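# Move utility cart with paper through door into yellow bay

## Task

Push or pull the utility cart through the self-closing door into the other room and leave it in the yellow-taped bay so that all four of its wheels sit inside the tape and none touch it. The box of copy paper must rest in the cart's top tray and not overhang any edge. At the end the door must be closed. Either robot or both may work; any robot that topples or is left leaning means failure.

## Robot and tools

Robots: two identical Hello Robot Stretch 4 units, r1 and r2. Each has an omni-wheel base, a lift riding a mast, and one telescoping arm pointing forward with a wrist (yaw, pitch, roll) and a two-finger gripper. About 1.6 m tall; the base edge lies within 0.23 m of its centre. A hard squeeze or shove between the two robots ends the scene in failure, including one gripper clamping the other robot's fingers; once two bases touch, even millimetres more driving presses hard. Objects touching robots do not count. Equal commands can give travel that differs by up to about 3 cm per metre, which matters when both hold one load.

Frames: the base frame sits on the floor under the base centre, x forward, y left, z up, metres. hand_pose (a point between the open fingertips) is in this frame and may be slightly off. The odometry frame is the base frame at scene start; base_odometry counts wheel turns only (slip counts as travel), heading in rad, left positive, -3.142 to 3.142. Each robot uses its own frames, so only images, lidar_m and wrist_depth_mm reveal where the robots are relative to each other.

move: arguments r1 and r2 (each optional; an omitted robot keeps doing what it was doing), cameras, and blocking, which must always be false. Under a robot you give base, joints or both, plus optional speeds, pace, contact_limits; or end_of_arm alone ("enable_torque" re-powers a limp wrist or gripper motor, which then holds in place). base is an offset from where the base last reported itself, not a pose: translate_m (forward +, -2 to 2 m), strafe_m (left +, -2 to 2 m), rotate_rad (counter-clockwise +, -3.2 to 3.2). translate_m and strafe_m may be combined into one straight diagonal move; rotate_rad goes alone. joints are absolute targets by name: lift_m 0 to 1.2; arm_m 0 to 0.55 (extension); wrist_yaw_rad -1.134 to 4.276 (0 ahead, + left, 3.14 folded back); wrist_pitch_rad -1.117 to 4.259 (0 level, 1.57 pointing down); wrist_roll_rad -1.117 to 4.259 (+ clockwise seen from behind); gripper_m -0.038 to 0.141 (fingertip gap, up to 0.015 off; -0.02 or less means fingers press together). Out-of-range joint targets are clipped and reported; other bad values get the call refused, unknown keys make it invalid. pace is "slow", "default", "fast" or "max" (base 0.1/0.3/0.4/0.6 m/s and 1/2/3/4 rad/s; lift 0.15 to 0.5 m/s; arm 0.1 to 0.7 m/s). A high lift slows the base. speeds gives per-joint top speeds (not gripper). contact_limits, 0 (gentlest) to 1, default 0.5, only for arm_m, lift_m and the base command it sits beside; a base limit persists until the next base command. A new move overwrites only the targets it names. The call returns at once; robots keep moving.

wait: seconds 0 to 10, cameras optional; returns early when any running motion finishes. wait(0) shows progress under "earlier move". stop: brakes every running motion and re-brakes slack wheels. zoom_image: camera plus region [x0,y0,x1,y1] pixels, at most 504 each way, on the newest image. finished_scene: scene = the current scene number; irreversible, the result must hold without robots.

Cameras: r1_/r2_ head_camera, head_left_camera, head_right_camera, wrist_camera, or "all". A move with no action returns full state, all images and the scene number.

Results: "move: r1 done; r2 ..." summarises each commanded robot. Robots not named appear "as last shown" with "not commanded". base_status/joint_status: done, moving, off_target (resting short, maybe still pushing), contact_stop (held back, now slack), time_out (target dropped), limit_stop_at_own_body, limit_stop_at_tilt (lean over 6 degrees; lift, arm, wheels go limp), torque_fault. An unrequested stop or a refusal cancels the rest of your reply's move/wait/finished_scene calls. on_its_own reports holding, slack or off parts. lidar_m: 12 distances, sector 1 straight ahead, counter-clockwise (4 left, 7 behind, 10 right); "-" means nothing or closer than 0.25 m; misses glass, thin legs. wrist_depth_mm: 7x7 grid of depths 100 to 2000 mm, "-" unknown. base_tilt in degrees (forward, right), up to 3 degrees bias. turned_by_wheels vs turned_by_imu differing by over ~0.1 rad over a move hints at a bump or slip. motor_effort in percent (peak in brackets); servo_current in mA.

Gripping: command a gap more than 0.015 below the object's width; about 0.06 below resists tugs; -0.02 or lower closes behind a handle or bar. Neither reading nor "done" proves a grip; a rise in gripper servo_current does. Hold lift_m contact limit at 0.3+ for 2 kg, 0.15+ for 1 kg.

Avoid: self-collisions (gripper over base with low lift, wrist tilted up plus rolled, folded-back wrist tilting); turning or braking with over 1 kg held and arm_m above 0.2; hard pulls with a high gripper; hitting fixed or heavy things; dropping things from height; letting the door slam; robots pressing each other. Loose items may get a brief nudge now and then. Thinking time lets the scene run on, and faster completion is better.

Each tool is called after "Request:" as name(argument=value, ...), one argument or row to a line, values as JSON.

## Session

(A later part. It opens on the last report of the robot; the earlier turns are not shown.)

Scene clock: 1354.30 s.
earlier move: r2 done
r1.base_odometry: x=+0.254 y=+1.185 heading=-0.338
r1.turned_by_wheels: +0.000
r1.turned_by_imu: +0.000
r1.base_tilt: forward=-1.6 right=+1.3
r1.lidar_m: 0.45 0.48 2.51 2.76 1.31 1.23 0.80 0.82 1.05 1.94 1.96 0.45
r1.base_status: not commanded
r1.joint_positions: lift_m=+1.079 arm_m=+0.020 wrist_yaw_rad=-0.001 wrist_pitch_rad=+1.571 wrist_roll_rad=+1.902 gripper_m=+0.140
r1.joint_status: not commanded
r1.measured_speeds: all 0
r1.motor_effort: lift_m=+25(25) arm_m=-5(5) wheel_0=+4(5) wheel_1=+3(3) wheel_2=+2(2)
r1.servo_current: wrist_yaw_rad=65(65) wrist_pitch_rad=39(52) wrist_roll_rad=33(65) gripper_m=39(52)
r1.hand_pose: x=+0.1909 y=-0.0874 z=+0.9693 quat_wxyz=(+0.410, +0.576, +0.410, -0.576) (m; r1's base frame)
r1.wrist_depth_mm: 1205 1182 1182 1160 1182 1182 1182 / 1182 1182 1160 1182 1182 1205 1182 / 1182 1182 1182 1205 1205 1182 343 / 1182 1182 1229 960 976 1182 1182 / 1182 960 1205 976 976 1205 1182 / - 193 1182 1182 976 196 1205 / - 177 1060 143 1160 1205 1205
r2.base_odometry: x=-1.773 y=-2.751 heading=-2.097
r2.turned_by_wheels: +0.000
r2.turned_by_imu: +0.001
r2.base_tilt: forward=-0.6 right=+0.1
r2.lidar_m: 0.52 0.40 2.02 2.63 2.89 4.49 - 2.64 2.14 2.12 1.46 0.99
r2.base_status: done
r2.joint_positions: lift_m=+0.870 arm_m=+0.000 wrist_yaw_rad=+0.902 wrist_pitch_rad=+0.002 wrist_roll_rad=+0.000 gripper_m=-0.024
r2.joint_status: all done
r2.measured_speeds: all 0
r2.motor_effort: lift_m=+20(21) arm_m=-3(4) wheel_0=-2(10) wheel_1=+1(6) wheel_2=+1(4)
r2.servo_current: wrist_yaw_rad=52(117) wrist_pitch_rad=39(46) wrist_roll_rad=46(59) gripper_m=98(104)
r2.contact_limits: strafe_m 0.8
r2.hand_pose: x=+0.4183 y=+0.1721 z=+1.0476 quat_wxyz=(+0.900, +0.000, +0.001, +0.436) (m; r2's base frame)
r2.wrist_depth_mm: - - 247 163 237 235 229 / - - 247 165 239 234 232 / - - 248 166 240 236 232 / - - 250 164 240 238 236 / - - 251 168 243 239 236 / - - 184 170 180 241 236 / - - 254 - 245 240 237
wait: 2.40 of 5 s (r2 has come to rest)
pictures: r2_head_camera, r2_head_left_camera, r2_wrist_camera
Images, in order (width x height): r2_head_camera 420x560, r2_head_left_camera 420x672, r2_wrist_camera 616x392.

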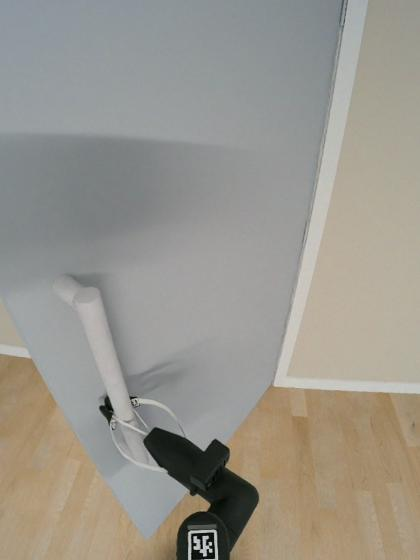

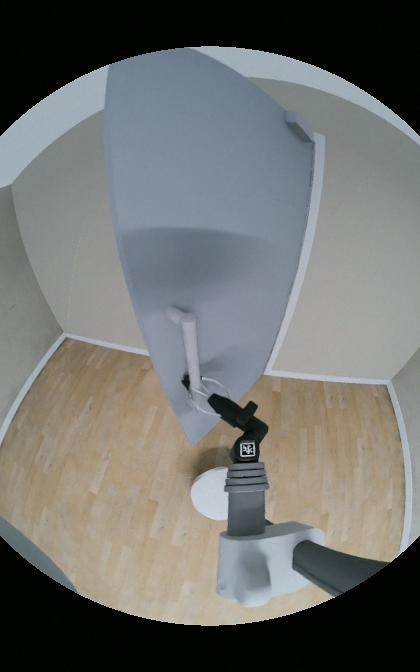

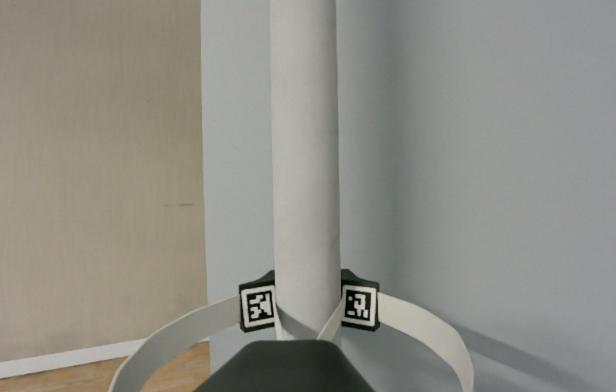

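Request:
move(
  blocking=false,
  r2={"base":{"translate_m":0.137,"strafe_m":0.227},"joints":{"wrist_yaw_rad":0.61},"speeds":{"wrist_yaw_rad":0.1},"contact_limits":{"strafe_m":0.8},"pace":"slow"},
)

Request:
wait(
  seconds=5,
)

Request:
move(
  blocking=false,
  r2={"base":{"translate_m":0.191,"strafe_m":0.175},"joints":{"wrist_yaw_rad":0.33},"speeds":{"wrist_yaw_rad":0.1},"contact_limits":{"strafe_m":0.8},"pace":"slow"},
)

Request:
wait(
  seconds=5,
  cameras=["r2_head_camera","r2_head_left_camera","r2_wrist_camera"],
)

Scene clock: 1363.60 s.
move: r2 moving
r1: as last shown
r1.lidar_m: 0.43 0.50 2.54 2.77 1.31 1.23 0.77 0.82 1.08 1.90 1.96 0.49
r1.motor_effort: lift_m=+25(25) arm_m=-5(5) wheel_0=+4(4) wheel_1=+3(3) wheel_2=+2(2)
r1.servo_current: wrist_yaw_rad=59(59) wrist_pitch_rad=39(52) wrist_roll_rad=52(65) gripper_m=46(46)
r1.wrist_depth_mm: 1182 1182 1205 1205 1205 1182 1182 / 1182 1182 1182 1182 1182 1182 1182 / 1182 1160 1182 1182 1182 1182 343 / 1160 1205 1182 976 991 1205 1229 / 1160 946 1205 976 960 1182 1182 / - 193 1182 1205 976 197 1182 / - 177 1078 143 1182 1182 1229
r2.base_odometry: x=-1.767 y=-2.762 heading=-2.097
r2.turned_by_wheels: +0.000
r2.turned_by_imu: +0.001
r2.base_tilt: forward=-0.6 right=+0.0
r2.lidar_m: 0.51 0.41 2.07 2.62 2.89 4.49 - 2.65 2.12 2.12 1.47 0.98
r2.base_status: translate_m moving; strafe_m moving
r2.joint_positions: lift_m=+0.870 arm_m=+0.000 wrist_yaw_rad=+0.868 wrist_pitch_rad=+0.002 wrist_roll_rad=+0.000 gripper_m=-0.024
r2.joint_status: wrist_yaw_rad moving
r2.measured_speeds: translate_m=+0.025 strafe_m=+0.041 rotate_rad=+0.003 lift_m=+0.000 arm_m=+0.000 wrist_yaw_rad=-0.071 wrist_pitch_rad=+0.000 wrist_roll_rad=+0.000
r2.motor_effort: lift_m=+20(20) arm_m=-3(4) wheel_0=-1(4) wheel_1=+5(5) wheel_2=-3(3)
r2.servo_current: wrist_yaw_rad=85(130) wrist_pitch_rad=33(46) wrist_roll_rad=46(59) gripper_m=91(98)
r2.contact_limits: strafe_m 0.8
r2.hand_pose: x=+0.4240 y=+0.1635 z=+1.0476 quat_wxyz=(+0.907, +0.000, +0.001, +0.420) (m; r2's base frame)
r2.wrist_depth_mm: - - 247 163 238 235 231 / - - 246 163 239 236 233 / - - 249 166 240 236 234 / - - 249 167 241 238 236 / - - 251 167 243 239 236 / - - 187 168 179 241 236 / - - 254 - 244 - 239
pictures: none

Scene clock: 1367.03 s.
earlier move: r2 done
r1.base_odometry: x=+0.254 y=+1.185 heading=-0.338
r1.turned_by_wheels: +0.000
r1.turned_by_imu: +0.000
r1.base_tilt: forward=-1.6 right=+1.3
r1.lidar_m: 0.45 0.47 2.55 2.75 1.31 1.23 0.81 0.82 1.09 1.92 1.94 0.47
r1.base_status: not commanded
r1.joint_positions: lift_m=+1.079 arm_m=+0.020 wrist_yaw_rad=-0.001 wrist_pitch_rad=+1.571 wrist_roll_rad=+1.902 gripper_m=+0.140
r1.joint_status: not commanded
r1.measured_speeds: all 0
r1.motor_effort: lift_m=+25(25) arm_m=-5(5) wheel_0=+4(5) wheel_1=+3(3) wheel_2=+2(2)
r1.servo_current: wrist_yaw_rad=39(72) wrist_pitch_rad=46(52) wrist_roll_rad=39(72) gripper_m=46(52)
r1.hand_pose: x=+0.1909 y=-0.0874 z=+0.9693 quat_wxyz=(+0.410, +0.576, +0.410, -0.576) (m; r1's base frame)
r1.wrist_depth_mm: 1160 1160 1160 1182 1205 1205 1160 / 1182 1160 1205 1182 1205 1160 1182 / 1205 1182 1182 1182 1182 1182 343 / 1182 1205 1182 960 976 1205 1205 / 1160 960 1182 991 960 1182 1182 / - 193 1182 1160 976 196 1205 / - 177 1060 144 1182 1182 1182
r2.base_odometry: x=-1.646 y=-2.984 heading=-2.097
r2.turned_by_wheels: +0.000
r2.turned_by_imu: +0.003
r2.base_tilt: forward=-0.6 right=+0.1
r2.lidar_m: 0.40 0.47 1.90 2.39 2.63 4.11 - 2.93 2.39 2.35 1.36 0.72
r2.base_status: done
r2.joint_positions: lift_m=+0.870 arm_m=+0.000 wrist_yaw_rad=+0.623 wrist_pitch_rad=+0.002 wrist_roll_rad=+0.000 gripper_m=-0.024
r2.joint_status: all done
r2.measured_speeds: all 0
r2.motor_effort: lift_m=+20(21) arm_m=-3(4) wheel_0=-2(7) wheel_1=+0(8) wheel_2=+3(4)
r2.servo_current: wrist_yaw_rad=72(221) wrist_pitch_rad=39(52) wrist_roll_rad=52(59) gripper_m=91(104)
r2.contact_limits: strafe_m 0.8
r2.hand_pose: x=+0.4562 y=+0.0972 z=+1.0476 quat_wxyz=(+0.952, +0.000, +0.001, +0.306) (m; r2's base frame)
r2.wrist_depth_mm: - - 244 163 237 236 233 / - - 246 164 239 237 233 / - - 248 166 240 237 236 / - - 249 167 243 239 236 / - - 250 167 243 241 237 / - - 186 168 180 242 239 / - - 253 - 246 - 240
wait: 3.43 of 5 s (r2 has come to rest)
pictures: none

Scene clock: 1367.53 s.
move: r2 moving
r1: as last shown
r1.lidar_m: 0.44 0.47 2.54 2.75 1.30 1.21 0.79 0.81 1.07 1.92 1.97 0.47
r1.motor_effort: lift_m=+25(25) arm_m=-5(5) wheel_0=+3(4) wheel_1=+3(3) wheel_2=+2(2)
r1.servo_current: wrist_yaw_rad=33(59) wrist_pitch_rad=46(46) wrist_roll_rad=46(59) gripper_m=39(46)
r1.wrist_depth_mm: 1205 1160 1182 1205 1182 1182 1205 / 1182 1182 1182 1205 1182 1182 1182 / 1205 1182 1182 1182 1205 1182 343 / 1182 1182 1160 976 960 1182 1182 / 1182 960 1182 976 976 1205 1205 / - 193 1182 1160 976 196 1182 / - 177 1060 143 1205 1182 1205
r2.base_odometry: x=-1.643 y=-2.997 heading=-2.097
r2.turned_by_wheels: +0.001
r2.turned_by_imu: +0.001
r2.base_tilt: forward=-0.7 right=+0.0
r2.lidar_m: 0.40 0.46 1.89 2.35 2.61 4.06 - 2.95 2.36 2.37 1.38 0.70
r2.base_status: translate_m moving; strafe_m moving
r2.joint_positions: lift_m=+0.870 arm_m=+0.000 wrist_yaw_rad=+0.591 wrist_pitch_rad=+0.002 wrist_roll_rad=+0.000 gripper_m=-0.024
r2.joint_status: wrist_yaw_rad moving
r2.measured_speeds: translate_m=+0.037 strafe_m=+0.035 rotate_rad=+0.000 lift_m=+0.000 arm_m=+0.000 wrist_yaw_rad=-0.074 wrist_pitch_rad=+0.000 wrist_roll_rad=+0.000
r2.motor_effort: lift_m=+20(21) arm_m=-3(4) wheel_0=+2(5) wheel_1=+6(7) wheel_2=-3(3)
r2.servo_current: wrist_yaw_rad=215(215) wrist_pitch_rad=39(46) wrist_roll_rad=46(52) gripper_m=98(98)
r2.contact_limits: strafe_m 0.8
r2.hand_pose: x=+0.4590 y=+0.0882 z=+1.0476 quat_wxyz=(+0.957, +0.000, +0.001, +0.291) (m; r2's base frame)
r2.wrist_depth_mm: - - 245 163 239 236 234 / - - 245 166 240 237 236 / - - 247 164 242 239 236 / - - 248 168 242 239 238 / - - 249 167 244 242 239 / - - 186 167 183 241 241 / - - 253 - 246 242 242
pictures: none

Scene clock: 1370.87 s.
earlier move: r2 off_target
r1.base_odometry: x=+0.254 y=+1.185 heading=-0.338
r1.turned_by_wheels: +0.000
r1.turned_by_imu: +0.000
r1.base_tilt: forward=-1.6 right=+1.2
r1.lidar_m: 0.45 0.49 2.55 2.76 1.34 1.22 0.81 0.80 1.07 1.93 1.95 0.46
r1.base_status: not commanded
r1.joint_positions: lift_m=+1.079 arm_m=+0.020 wrist_yaw_rad=-0.001 wrist_pitch_rad=+1.571 wrist_roll_rad=+1.902 gripper_m=+0.140
r1.joint_status: not commanded
r1.measured_speeds: all 0
r1.motor_effort: lift_m=+25(25) arm_m=-5(5) wheel_0=+4(5) wheel_1=+3(3) wheel_2=+2(2)
r1.servo_current: wrist_yaw_rad=59(72) wrist_pitch_rad=39(46) wrist_roll_rad=59(65) gripper_m=39(52)
r1.hand_pose: x=+0.1909 y=-0.0874 z=+0.9693 quat_wxyz=(+0.410, +0.576, +0.410, -0.576) (m; r1's base frame)
r1.wrist_depth_mm: 1160 1182 1160 1205 1182 1160 1182 / 1182 1205 1160 1205 1160 1160 1205 / 1160 1205 1182 1182 1160 1205 345 / 1160 1182 1160 960 991 1182 1205 / 1182 960 1182 976 976 1182 1182 / - 193 1205 1182 991 196 1182 / - 177 1060 143 1205 1182 1205
r2.base_odometry: x=-1.590 y=-3.237 heading=-2.096
r2.turned_by_wheels: +0.000
r2.turned_by_imu: +0.005
r2.base_tilt: forward=-0.6 right=+0.1
r2.lidar_m: 0.40 1.06 1.60 2.18 2.45 3.75 - 3.20 2.58 2.31 1.11 0.59
r2.base_status: done
r2.joint_positions: lift_m=+0.870 arm_m=+0.000 wrist_yaw_rad=+0.365 wrist_pitch_rad=+0.002 wrist_roll_rad=+0.000 gripper_m=-0.024
r2.joint_status: wrist_yaw_rad off_target (ended at +0.366, target +0.330)
r2.measured_speeds: all 0
r2.on_its_own: wrist_yaw_rad is at rest, and its servo_current (260 mA) is outside its rest range (0 to 104 mA)
r2.motor_effort: lift_m=+20(21) arm_m=-3(4) wheel_0=+3(11) wheel_1=+3(9) wheel_2=+5(6)
r2.servo_current: wrist_yaw_rad=260(481) wrist_pitch_rad=46(46) wrist_roll_rad=39(59) gripper_m=98(104)
r2.contact_limits: strafe_m 0.8
r2.hand_pose: x=+0.4715 y=+0.0214 z=+1.0476 quat_wxyz=(+0.983, +0.000, +0.001, +0.182) (m; r2's base frame)
r2.wrist_depth_mm: - - 246 165 236 235 231 / - - 248 166 239 235 233 / - - 249 166 241 236 233 / - - 249 167 242 238 235 / 1756 - 251 167 243 240 236 / 1808 - 185 169 181 240 236 / - - 254 - 246 239 239
wait: 3.33 of 5 s (r2 has come to rest)
pictures: r2_head_camera, r2_head_left_camera, r2_wrist_camera
Images, in order (width x height): r2_head_camera 420x560, r2_head_left_camera 420x672, r2_wrist_camera 616x392.

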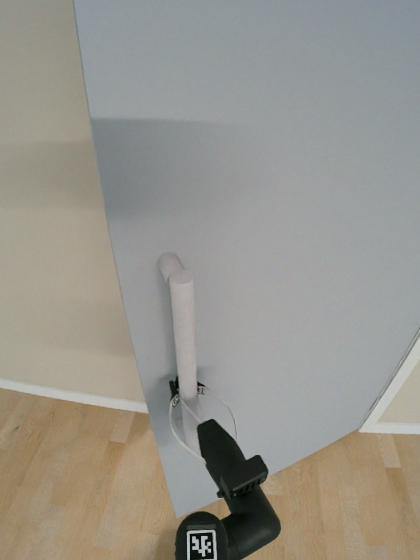

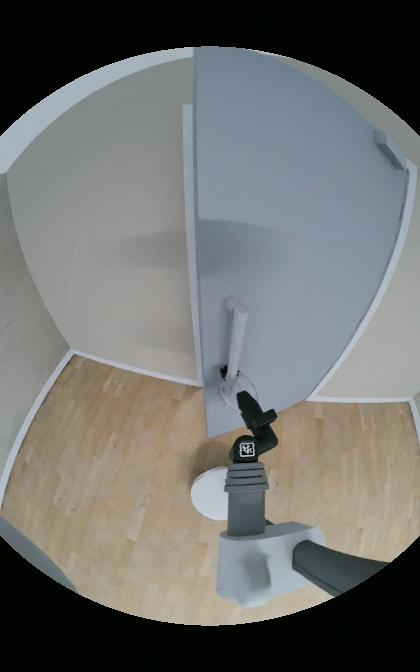

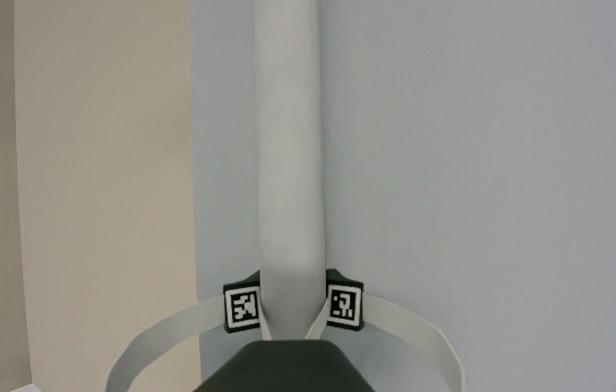

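Request:
move(
  blocking=false,
  r2={"base":{"translate_m":0.24,"strafe_m":0.1},"joints":{"wrist_yaw_rad":0.08},"speeds":{"wrist_yaw_rad":0.11},"contact_limits":{"translate_m":0.3},"pace":"slow"},
)

Request:
wait(
  seconds=5,
  cameras=["r2_head_camera","r2_head_left_camera","r2_wrist_camera"],
)

Scene clock: 1377.87 s.
move: r2 moving
r1: as last shown
r1.base_tilt: forward=-1.6 right=+1.3
r1.lidar_m: 0.45 0.48 2.52 2.76 1.32 1.23 0.80 0.80 1.04 1.92 1.96 0.49
r1.servo_current: wrist_yaw_rad=39(65) wrist_pitch_rad=39(46) wrist_roll_rad=46(59) gripper_m=46(52)
r1.wrist_depth_mm: 1160 1160 1182 1182 1182 1182 1182 / 1160 1182 1160 1182 1205 1182 1160 / 1182 1182 1205 1182 1205 1205 345 / 1160 1160 1182 976 976 1182 1182 / 1182 976 1182 976 976 1205 1182 / - 193 1205 1205 960 196 1182 / - 177 1060 144 1182 1160 1182
r2.base_odometry: x=-1.591 y=-3.251 heading=-2.094
r2.turned_by_wheels: +0.002
r2.turned_by_imu: +0.003
r2.base_tilt: forward=-0.6 right=+0.1
r2.lidar_m: 0.39 1.01 1.62 2.15 2.42 3.77 - 3.19 2.57 2.27 1.09 0.56
r2.base_status: translate_m moving; strafe_m moving
r2.joint_positions: lift_m=+0.870 arm_m=+0.000 wrist_yaw_rad=+0.331 wrist_pitch_rad=+0.002 wrist_roll_rad=+0.000 gripper_m=-0.024
r2.joint_status: wrist_yaw_rad moving
r2.measured_speeds: translate_m=+0.048 strafe_m=+0.021 rotate_rad=+0.001 lift_m=+0.000 arm_m=+0.000 wrist_yaw_rad=-0.073 wrist_pitch_rad=+0.000 wrist_roll_rad=+0.000
r2.motor_effort: lift_m=+20(21) arm_m=-3(4) wheel_0=+15(18) wheel_1=+8(8) wheel_2=+2(4)
r2.servo_current: wrist_yaw_rad=488(488) wrist_pitch_rad=39(46) wrist_roll_rad=33(59) gripper_m=91(98)
r2.contact_limits: translate_m 0.3
r2.hand_pose: x=+0.4720 y=+0.0111 z=+1.0476 quat_wxyz=(+0.986, +0.000, +0.001, +0.165) (m; r2's base frame)
r2.wrist_depth_mm: - - 244 163 237 236 233 / - - 246 165 239 236 233 / - - 247 169 241 236 236 / - - 249 169 242 237 236 / - - 251 169 244 239 236 / - - 182 170 243 241 238 / - - 253 - 245 241 240
pictures: none

Scene clock: 1382.87 s.
earlier move: r2 contact_stop
r1.base_odometry: x=+0.254 y=+1.185 heading=-0.338
r1.turned_by_wheels: +0.000
r1.turned_by_imu: +0.000
r1.base_tilt: forward=-1.6 right=+1.3
r1.lidar_m: 0.44 0.48 2.53 2.77 1.32 1.08 0.79 0.81 1.04 1.92 1.96 0.49
r1.base_status: not commanded
r1.joint_positions: lift_m=+1.079 arm_m=+0.020 wrist_yaw_rad=-0.001 wrist_pitch_rad=+1.571 wrist_roll_rad=+1.902 gripper_m=+0.140
r1.joint_status: not commanded
r1.measured_speeds: all 0
r1.motor_effort: lift_m=+25(25) arm_m=-5(5) wheel_0=+4(5) wheel_1=+3(3) wheel_2=+2(2)
r1.servo_current: wrist_yaw_rad=52(65) wrist_pitch_rad=39(52) wrist_roll_rad=39(65) gripper_m=46(52)
r1.hand_pose: x=+0.1909 y=-0.0874 z=+0.9693 quat_wxyz=(+0.410, +0.576, +0.410, -0.576) (m; r1's base frame)
r1.wrist_depth_mm: 1160 1160 1205 1205 1160 1182 1182 / 1182 1182 1205 1205 1182 1182 1182 / 1182 1205 1182 1205 1182 1182 343 / 1182 1205 1182 976 976 1205 1205 / 1138 960 1160 991 976 1160 1182 / - 193 1182 1182 976 197 1182 / - 177 1042 143 1182 1182 1205
r2.base_odometry: x=-1.670 y=-3.455 heading=-1.825
r2.turned_by_wheels: +0.270
r2.turned_by_imu: +0.267
r2.base_tilt: forward=-0.7 right=+0.1
r2.lidar_m: 0.41 0.97 2.10 2.14 2.79 5.11 4.13 2.82 2.63 1.12 0.58 0.49
r2.base_status: translate_m contact_stop; strafe_m contact_stop
r2.joint_positions: lift_m=+0.870 arm_m=+0.000 wrist_yaw_rad=+0.083 wrist_pitch_rad=+0.002 wrist_roll_rad=+0.000 gripper_m=-0.024
r2.joint_status: all done
r2.measured_speeds: translate_m=+0.023 strafe_m=-0.008 rotate_rad=+0.028 lift_m=+0.000 arm_m=+0.000 wrist_yaw_rad=+0.000 wrist_pitch_rad=+0.000 wrist_roll_rad=+0.000
r2.on_its_own: the wheels are slack since a contact_stop
r2.motor_effort: lift_m=+20(21) arm_m=+0(4) wheel_0=-1(23) wheel_1=+0(10) wheel_2=+0(5)
r2.servo_current: wrist_yaw_rad=46(969) wrist_pitch_rad=46(46) wrist_roll_rad=52(59) gripper_m=91(104)
r2.contact_limits: translate_m 0.3
r2.hand_pose: x=+0.4655 y=-0.0632 z=+1.0476 quat_wxyz=(+0.999, +0.000, +0.001, +0.041) (m; r2's base frame)
r2.wrist_depth_mm: - - 257 164 228 214 205 / - - 258 164 229 216 - / - - 260 167 231 217 207 / - - 262 166 233 218 208 / - - 263 169 234 220 210 / - - 179 171 182 220 210 / - 122 - - 235 215 211
wait: 5.00 s; no rest
pictures: r2_head_camera, r2_head_left_camera, r2_wrist_camera
Images, in order (width x height): r2_head_camera 420x560, r2_head_left_camera 420x672, r2_wrist_camera 616x392.

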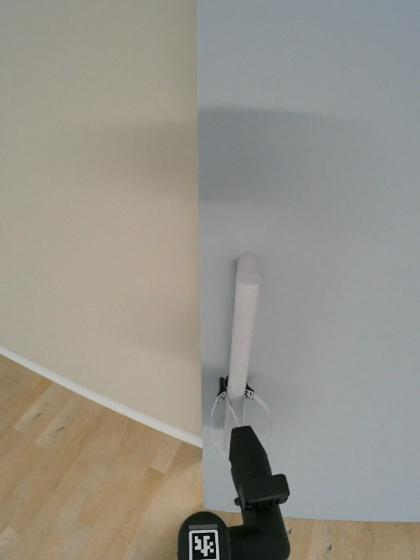

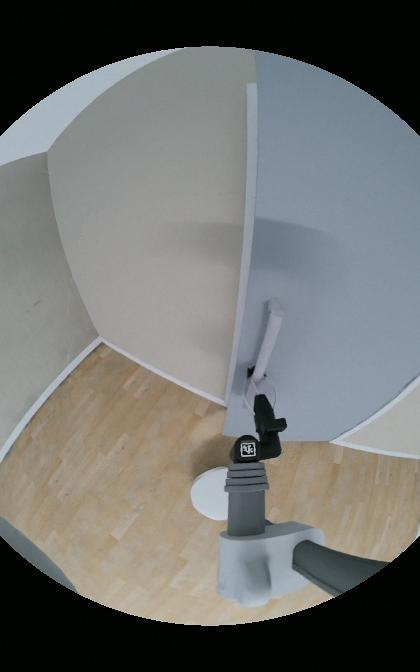

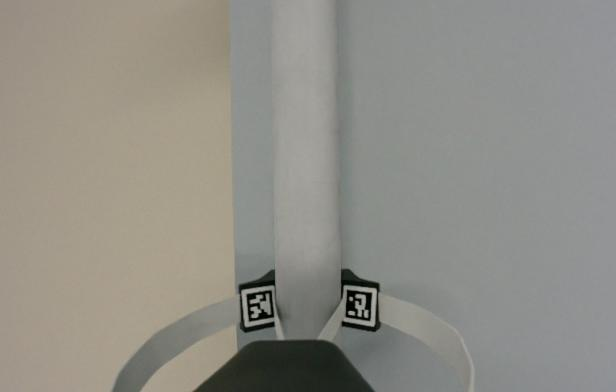

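Request:
move(
  blocking=false,
  r2={"joints":{"gripper_m":0.13}},
)

Request:
wait(
  seconds=3,
  cameras=["r2_head_camera","r2_head_left_camera","r2_wrist_camera"],
)

Scene clock: 1386.70 s.
earlier move: r2 contact_stop
move: r2 moving
r1: as last shown
r1.lidar_m: 0.44 0.50 2.54 2.75 1.29 1.07 0.79 0.82 1.03 1.92 1.96 0.47
r1.motor_effort: lift_m=+25(25) arm_m=-5(5) wheel_0=+5(5) wheel_1=+3(3) wheel_2=+2(2)
r1.servo_current: wrist_yaw_rad=33(65) wrist_pitch_rad=52(52) wrist_roll_rad=59(59) gripper_m=46(52)
r1.wrist_depth_mm: 1182 1160 1160 1182 1205 1160 1160 / 1182 1182 1182 1182 1182 1205 1182 / 1205 1160 1205 1205 1182 1182 345 / 1182 1205 1182 960 960 1182 1182 / 1182 960 1182 976 976 1160 1182 / - 192 1182 1182 976 196 1229 / - 176 1042 144 1182 1182 1205
r2.base_odometry: x=-1.713 y=-3.510 heading=-1.786
r2.turned_by_wheels: +0.039
r2.turned_by_imu: +0.039
r2.base_tilt: forward=-0.6 right=+0.1
r2.lidar_m: 0.38 0.90 2.07 2.19 2.90 5.16 3.95 2.79 2.63 0.98 0.55 0.47
r2.base_status: translate_m contact_stop (by the wheels' count: +0.288 of +0.240); strafe_m contact_stop (by the wheels' count: -0.017 of +0.100)
r2.joint_positions: lift_m=+0.870 arm_m=+0.000 wrist_yaw_rad=+0.083 wrist_pitch_rad=+0.002 wrist_roll_rad=+0.000 gripper_m=+0.002
r2.joint_status: gripper_m moving
r2.measured_speeds: all 0
r2.on_its_own: the wheels are slack since a contact_stop
r2.motor_effort: lift_m=+20(21) arm_m=-3(4) wheel_0=+0(0) wheel_1=+0(0) wheel_2=+0(0)
r2.servo_current: wrist_yaw_rad=52(59) wrist_pitch_rad=46(46) wrist_roll_rad=39(59) gripper_m=72(91)
r2.contact_limits: translate_m 0.3
r2.hand_pose: x=+0.4655 y=-0.0632 z=+1.0476 quat_wxyz=(+0.999, +0.000, +0.001, +0.041) (m; r2's base frame)
r2.wrist_depth_mm: - - 268 168 228 208 196 / - - - 171 229 211 198 / - - - 171 231 211 198 / - - - 170 234 212 200 / - - - 173 234 213 200 / - - 182 172 185 214 202 / - - - - 233 208 203
pictures: none

Scene clock: 1388.53 s.
earlier move: r2 done
r1.base_odometry: x=+0.254 y=+1.185 heading=-0.338
r1.turned_by_wheels: +0.000
r1.turned_by_imu: +0.000
r1.base_tilt: forward=-1.6 right=+1.3
r1.lidar_m: 0.44 0.49 2.55 2.77 1.32 0.98 0.77 0.81 1.06 1.91 1.96 0.49
r1.base_status: not commanded
r1.joint_positions: lift_m=+1.079 arm_m=+0.020 wrist_yaw_rad=-0.001 wrist_pitch_rad=+1.571 wrist_roll_rad=+1.902 gripper_m=+0.140
r1.joint_status: not commanded
r1.measured_speeds: all 0
r1.motor_effort: lift_m=+25(25) arm_m=-5(5) wheel_0=+4(5) wheel_1=+3(3) wheel_2=+2(2)
r1.servo_current: wrist_yaw_rad=39(72) wrist_pitch_rad=33(52) wrist_roll_rad=46(65) gripper_m=46(52)
r1.hand_pose: x=+0.1909 y=-0.0874 z=+0.9693 quat_wxyz=(+0.410, +0.576, +0.410, -0.576) (m; r1's base frame)
r1.wrist_depth_mm: 1182 1182 1182 1160 1182 1205 1182 / 1182 1182 1182 1205 1182 1182 1182 / 1182 1160 1182 1182 1182 1205 343 / 1205 1160 1182 976 976 1182 1182 / 1182 960 1182 976 960 1205 1182 / - 193 1205 1182 976 196 1160 / - 178 1042 143 1182 1182 1182
r2.base_odometry: x=-1.713 y=-3.510 heading=-1.786
r2.turned_by_wheels: +0.000
r2.turned_by_imu: +0.000
r2.base_tilt: forward=-0.7 right=+0.1
r2.lidar_m: 0.51 0.89 2.11 2.16 2.88 5.18 3.93 2.79 2.63 0.95 0.63 0.57
r2.base_status: translate_m contact_stop (by the wheels' count: +0.288 of +0.240); strafe_m contact_stop (by the wheels' count: -0.017 of +0.100)
r2.joint_positions: lift_m=+0.870 arm_m=+0.000 wrist_yaw_rad=+0.082 wrist_pitch_rad=+0.002 wrist_roll_rad=+0.000 gripper_m=+0.130
r2.joint_status: all done
r2.measured_speeds: all 0
r2.on_its_own: the wheels are slack since a contact_stop
r2.motor_effort: lift_m=+20(21) arm_m=-3(4) wheel_0=+0(1) wheel_1=+0(1) wheel_2=+0(1)
r2.servo_current: wrist_yaw_rad=46(65) wrist_pitch_rad=39(46) wrist_roll_rad=46(59) gripper_m=52(124)
r2.contact_limits: translate_m 0.3
r2.hand_pose: x=+0.4655 y=-0.0635 z=+1.0476 quat_wxyz=(+0.999, +0.000, +0.001, +0.041) (m; r2's base frame)
r2.wrist_depth_mm: - - - 364 315 291 267 / - - - 368 319 296 273 / - - - 370 320 297 276 / - - - 373 322 300 274 / - - - 375 320 296 278 / - 186 187 373 218 293 274 / - - - - 330 309 276
wait: 1.83 of 3 s (r2 has come to rest)
pictures: r2_head_camera, r2_head_left_camera, r2_wrist_camera
Images, in order (width x height): r2_head_camera 420x560, r2_head_left_camera 420x672, r2_wrist_camera 616x392.

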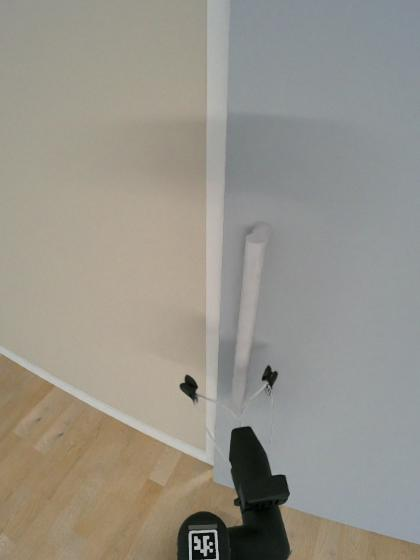

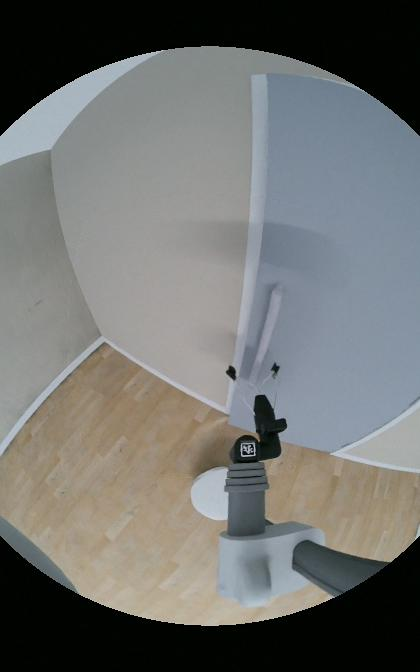

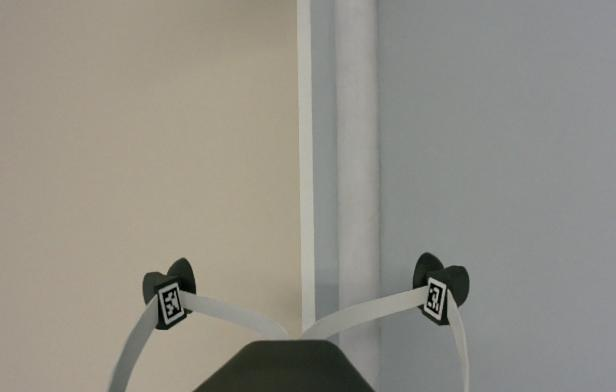

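Request:
move(
  blocking=false,
  r2={"base":{"translate_m":-0.3},"pace":"slow"},
  r1={"base":{"rotate_rad":-0.25},"pace":"slow"},
)

Request:
wait(
  seconds=4,
)

Request:
wait(
  seconds=2,
  cameras=["all"],
)

Request:
zoom_image(
  camera="r2_head_camera",
  region=[100, 0, 420, 420],
)

Scene clock: 1394.97 s.
move: r1 moving; r2 moving
r1.base_odometry: x=+0.254 y=+1.185 heading=-0.465
r1.turned_by_wheels: -0.126
r1.turned_by_imu: -0.127
r1.base_tilt: forward=-1.6 right=+1.3
r1.lidar_m: 0.44 0.49 2.33 2.76 1.59 1.03 0.90 0.79 1.00 1.70 1.92 0.51
r1.base_status: rotate_rad moving
r1.joint_positions: lift_m=+1.079 arm_m=+0.020 wrist_yaw_rad=-0.001 wrist_pitch_rad=+1.571 wrist_roll_rad=+1.902 gripper_m=+0.140
r1.joint_status: not commanded
r1.measured_speeds: translate_m=+0.000 strafe_m=-0.001 rotate_rad=-0.485 lift_m=+0.000 arm_m=+0.000 wrist_yaw_rad=+0.000 wrist_pitch_rad=+0.000 wrist_roll_rad=+0.000
r1.motor_effort: lift_m=+25(25) arm_m=-5(5) wheel_0=+4(7) wheel_1=+4(7) wheel_2=+4(6)
r1.servo_current: wrist_yaw_rad=52(78) wrist_pitch_rad=39(46) wrist_roll_rad=59(59) gripper_m=46(46)
r1.hand_pose: x=+0.1909 y=-0.0874 z=+0.9693 quat_wxyz=(+0.410, +0.576, +0.410, -0.576) (m; r1's base frame)
r1.wrist_depth_mm: 1182 1182 1182 1205 1205 1182 1205 / 1160 1160 1182 1205 1182 1182 1205 / 1182 1182 1182 1205 1182 1182 345 / 1160 1182 1182 976 976 1182 1205 / 1205 1182 1182 976 976 1182 1229 / 647 196 1205 1205 960 196 1182 / - 177 1025 144 1205 1160 1205
r2.base_odometry: x=-1.711 y=-3.498 heading=-1.786
r2.turned_by_wheels: +0.000
r2.turned_by_imu: +0.000
r2.base_tilt: forward=-0.6 right=+0.1
r2.lidar_m: 0.62 0.92 2.10 2.18 2.88 5.12 3.97 2.77 2.62 1.00 0.67 0.65
r2.base_status: translate_m moving
r2.joint_positions: lift_m=+0.870 arm_m=+0.000 wrist_yaw_rad=+0.082 wrist_pitch_rad=+0.002 wrist_roll_rad=+0.000 gripper_m=+0.130
r2.joint_status: not commanded
r2.measured_speeds: translate_m=-0.049 strafe_m=+0.000 rotate_rad=-0.002 lift_m=+0.000 arm_m=+0.000 wrist_yaw_rad=+0.000 wrist_pitch_rad=+0.000 wrist_roll_rad=+0.000
r2.motor_effort: lift_m=+20(20) arm_m=-3(4) wheel_0=-5(8) wheel_1=-7(7) wheel_2=+9(10)
r2.servo_current: wrist_yaw_rad=46(46) wrist_pitch_rad=39(46) wrist_roll_rad=46(52) gripper_m=52(59)
r2.hand_pose: x=+0.4655 y=-0.0635 z=+1.0476 quat_wxyz=(+0.999, +0.000, +0.001, +0.041) (m; r2's base frame)
r2.wrist_depth_mm: - - - 455 394 364 332 / - - - 462 394 370 336 / - - - 462 359 370 340 / - - - 466 364 373 340 / - - - 469 351 377 343 / - 186 187 469 192 364 340 / - - - - - 387 347
pictures: none

Scene clock: 1395.77 s.
earlier move: r1 done; r2 moving
r1.base_odometry: x=+0.254 y=+1.185 heading=-0.588
r1.turned_by_wheels: -0.123
r1.turned_by_imu: -0.124
r1.base_tilt: forward=-1.6 right=+1.3
r1.lidar_m: 0.44 0.46 2.17 2.78 2.04 1.12 0.90 0.81 0.89 1.41 1.92 2.11
r1.base_status: done
r1.joint_positions: lift_m=+1.079 arm_m=+0.020 wrist_yaw_rad=-0.001 wrist_pitch_rad=+1.571 wrist_roll_rad=+1.902 gripper_m=+0.140
r1.joint_status: not commanded
r1.measured_speeds: all 0
r1.motor_effort: lift_m=+25(25) arm_m=-5(5) wheel_0=+3(7) wheel_1=+1(7) wheel_2=+2(6)
r1.servo_current: wrist_yaw_rad=39(78) wrist_pitch_rad=33(52) wrist_roll_rad=26(59) gripper_m=46(46)
r1.hand_pose: x=+0.1909 y=-0.0874 z=+0.9693 quat_wxyz=(+0.410, +0.576, +0.410, -0.576) (m; r1's base frame)
r1.wrist_depth_mm: 1205 1182 1205 1182 1205 1160 1182 / 1160 1205 1182 1205 1205 1205 1182 / 1182 1182 1205 1205 1182 1182 345 / 1182 1182 1160 1025 976 1182 1182 / 1160 1160 1205 991 976 1205 1182 / 1182 198 1182 1182 991 196 1205 / 640 569 1025 143 1182 1182 1182
r2.base_odometry: x=-1.696 y=-3.432 heading=-1.786
r2.turned_by_wheels: +0.000
r2.turned_by_imu: +0.000
r2.base_tilt: forward=-0.7 right=+0.1
r2.lidar_m: 0.66 0.97 2.13 2.19 2.92 5.10 3.94 2.73 2.60 1.06 0.76 0.71
r2.base_status: translate_m moving
r2.joint_positions: lift_m=+0.870 arm_m=+0.000 wrist_yaw_rad=+0.082 wrist_pitch_rad=+0.002 wrist_roll_rad=+0.000 gripper_m=+0.130
r2.joint_status: not commanded
r2.measured_speeds: translate_m=-0.100 strafe_m=+0.000 rotate_rad=-0.003 lift_m=+0.000 arm_m=+0.000 wrist_yaw_rad=+0.000 wrist_pitch_rad=+0.000 wrist_roll_rad=+0.000
r2.motor_effort: lift_m=+20(21) arm_m=-3(4) wheel_0=-7(9) wheel_1=-5(8) wheel_2=+7(11)
r2.servo_current: wrist_yaw_rad=46(52) wrist_pitch_rad=39(46) wrist_roll_rad=52(52) gripper_m=52(59)
r2.hand_pose: x=+0.4655 y=-0.0635 z=+1.0476 quat_wxyz=(+0.999, +0.000, +0.001, +0.041) (m; r2's base frame)
r2.wrist_depth_mm: - - - 517 427 - 382 / - - - 525 418 404 384 / - - - 530 418 - 384 / - - - 539 421 - 389 / - - - 530 424 - 392 / - 186 187 525 195 - 392 / - - - - - - 394
wait: 0.80 of 4 s (r1 has come to rest)
pictures: none

Scene clock: 1397.77 s.
earlier move: r2 moving
r1.base_odometry: x=+0.254 y=+1.185 heading=-0.588
r1.turned_by_wheels: +0.000
r1.turned_by_imu: +0.000
r1.base_tilt: forward=-1.6 right=+1.3
r1.lidar_m: 0.45 0.47 2.19 2.77 2.00 1.12 0.90 0.81 0.90 1.44 1.91 2.13
r1.base_status: done
r1.joint_positions: lift_m=+1.079 arm_m=+0.020 wrist_yaw_rad=-0.001 wrist_pitch_rad=+1.571 wrist_roll_rad=+1.902 gripper_m=+0.140
r1.joint_status: not commanded
r1.measured_speeds: all 0
r1.motor_effort: lift_m=+25(25) arm_m=-5(5) wheel_0=+3(7) wheel_1=+1(7) wheel_2=+2(6)
r1.servo_current: wrist_yaw_rad=59(78) wrist_pitch_rad=39(52) wrist_roll_rad=39(65) gripper_m=39(52)
r1.hand_pose: x=+0.1909 y=-0.0874 z=+0.9693 quat_wxyz=(+0.410, +0.576, +0.410, -0.576) (m; r1's base frame)
r1.wrist_depth_mm: 1182 1182 1182 1182 1205 1182 1182 / 1160 1182 1182 1182 1182 1205 1182 / 1182 1182 1182 1229 1182 1205 343 / 1160 1182 1205 1025 960 1182 1205 / 1205 1182 1182 976 976 1229 1182 / 1182 197 1182 1182 1008 197 1160 / 647 569 1042 143 1182 1182 1205
r2.base_odometry: x=-1.654 y=-3.241 heading=-1.786
r2.turned_by_wheels: +0.000
r2.turned_by_imu: +0.000
r2.base_tilt: forward=-0.7 right=+0.0
r2.lidar_m: 0.86 1.23 2.21 2.31 3.06 4.93 3.79 2.66 2.50 1.35 0.97 0.89
r2.base_status: translate_m moving
r2.joint_positions: lift_m=+0.870 arm_m=+0.000 wrist_yaw_rad=+0.082 wrist_pitch_rad=+0.002 wrist_roll_rad=+0.000 gripper_m=+0.130
r2.joint_status: not commanded
r2.measured_speeds: translate_m=-0.071 strafe_m=+0.000 rotate_rad=-0.003 lift_m=+0.000 arm_m=+0.000 wrist_yaw_rad=+0.000 wrist_pitch_rad=+0.000 wrist_roll_rad=+0.000
r2.motor_effort: lift_m=+20(21) arm_m=-4(4) wheel_0=-2(10) wheel_1=-6(8) wheel_2=+6(11)
r2.servo_current: wrist_yaw_rad=46(59) wrist_pitch_rad=39(46) wrist_roll_rad=52(59) gripper_m=46(59)
r2.hand_pose: x=+0.4655 y=-0.0635 z=+1.0476 quat_wxyz=(+0.999, +0.000, +0.001, +0.041) (m; r2's base frame)
r2.wrist_depth_mm: - - - 707 - - - / - - - - 634 - - / - - - - - - - / - - - - - - - / - - - - 615 - - / - 186 187 - 190 - - / - - - - - - -
wait: 2.00 s; no rest
pictures: r1_head_camera, r1_head_left_camera, r1_head_right_camera, r1_wrist_camera, r2_head_camera, r2_head_left_camera, r2_head_right_camera, r2_wrist_camera
Images, in order (width x height): r1_head_camera 420x560, r1_head_left_camera 420x672, r1_head_right_camera 420x672, r1_wrist_camera 616x392, r2_head_camera 420x560, r2_head_left_camera 420x672, r2_head_right_camera 420x672, r2_wrist_camera 616x392.

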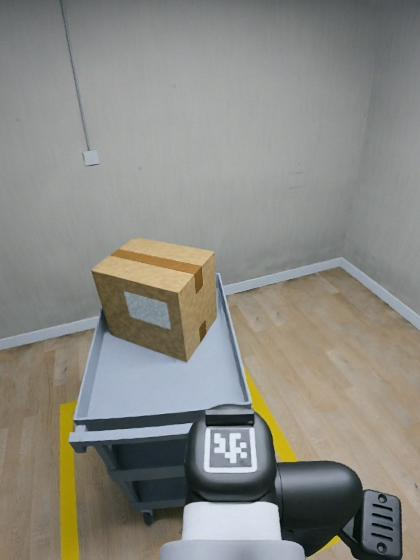

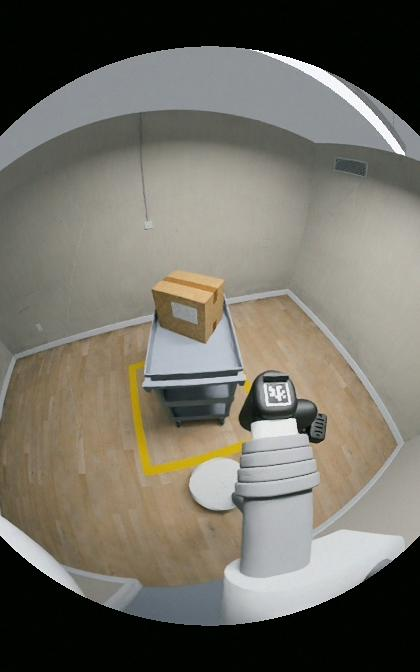

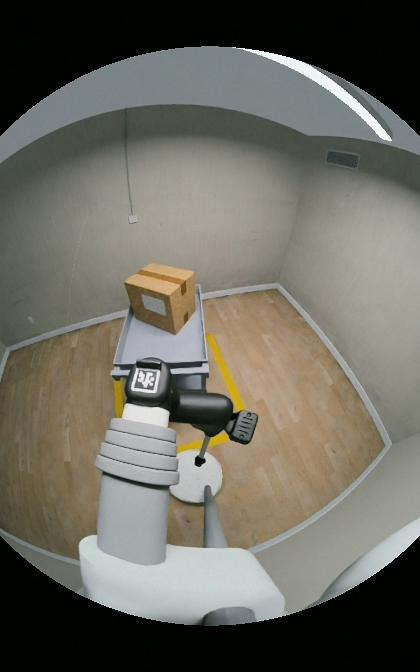

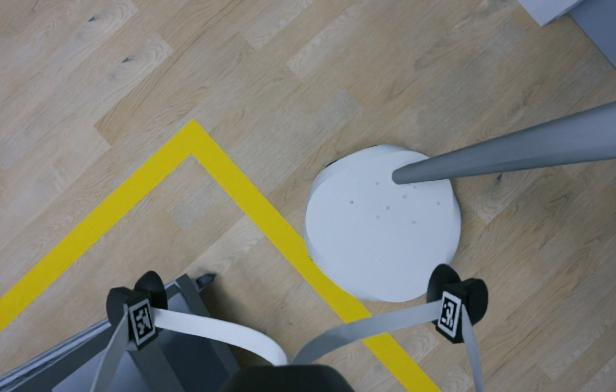

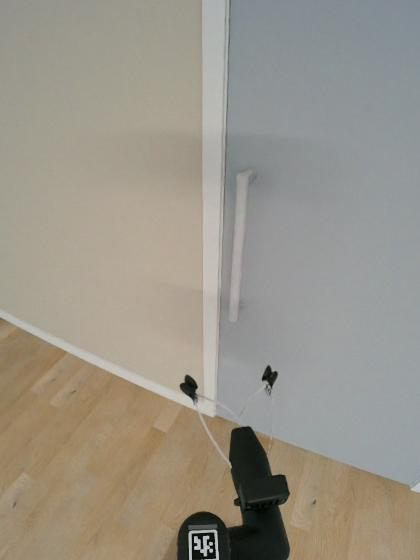

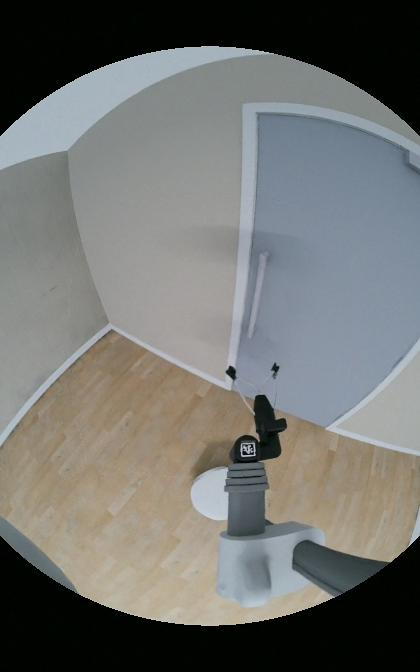

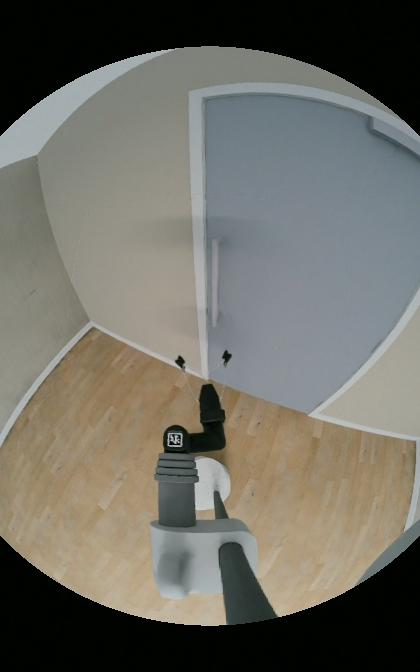

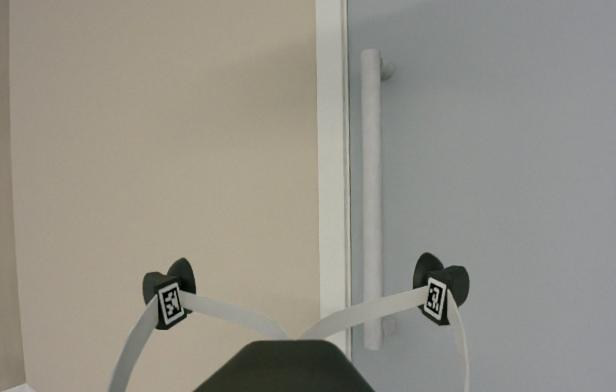

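Scaled by 1.200 from the camera's 420x560 image, which has a finer 1200x1600 frame.

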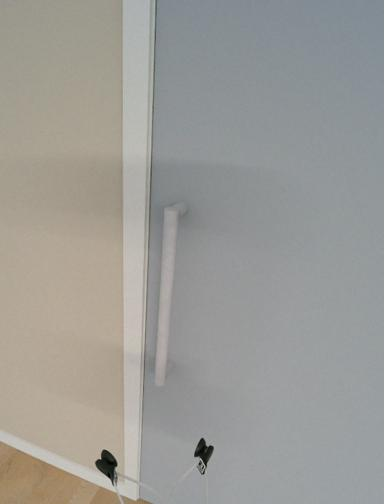

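Request:
finished_scene(
  scene=1,
)

The scene is finished: the task was done.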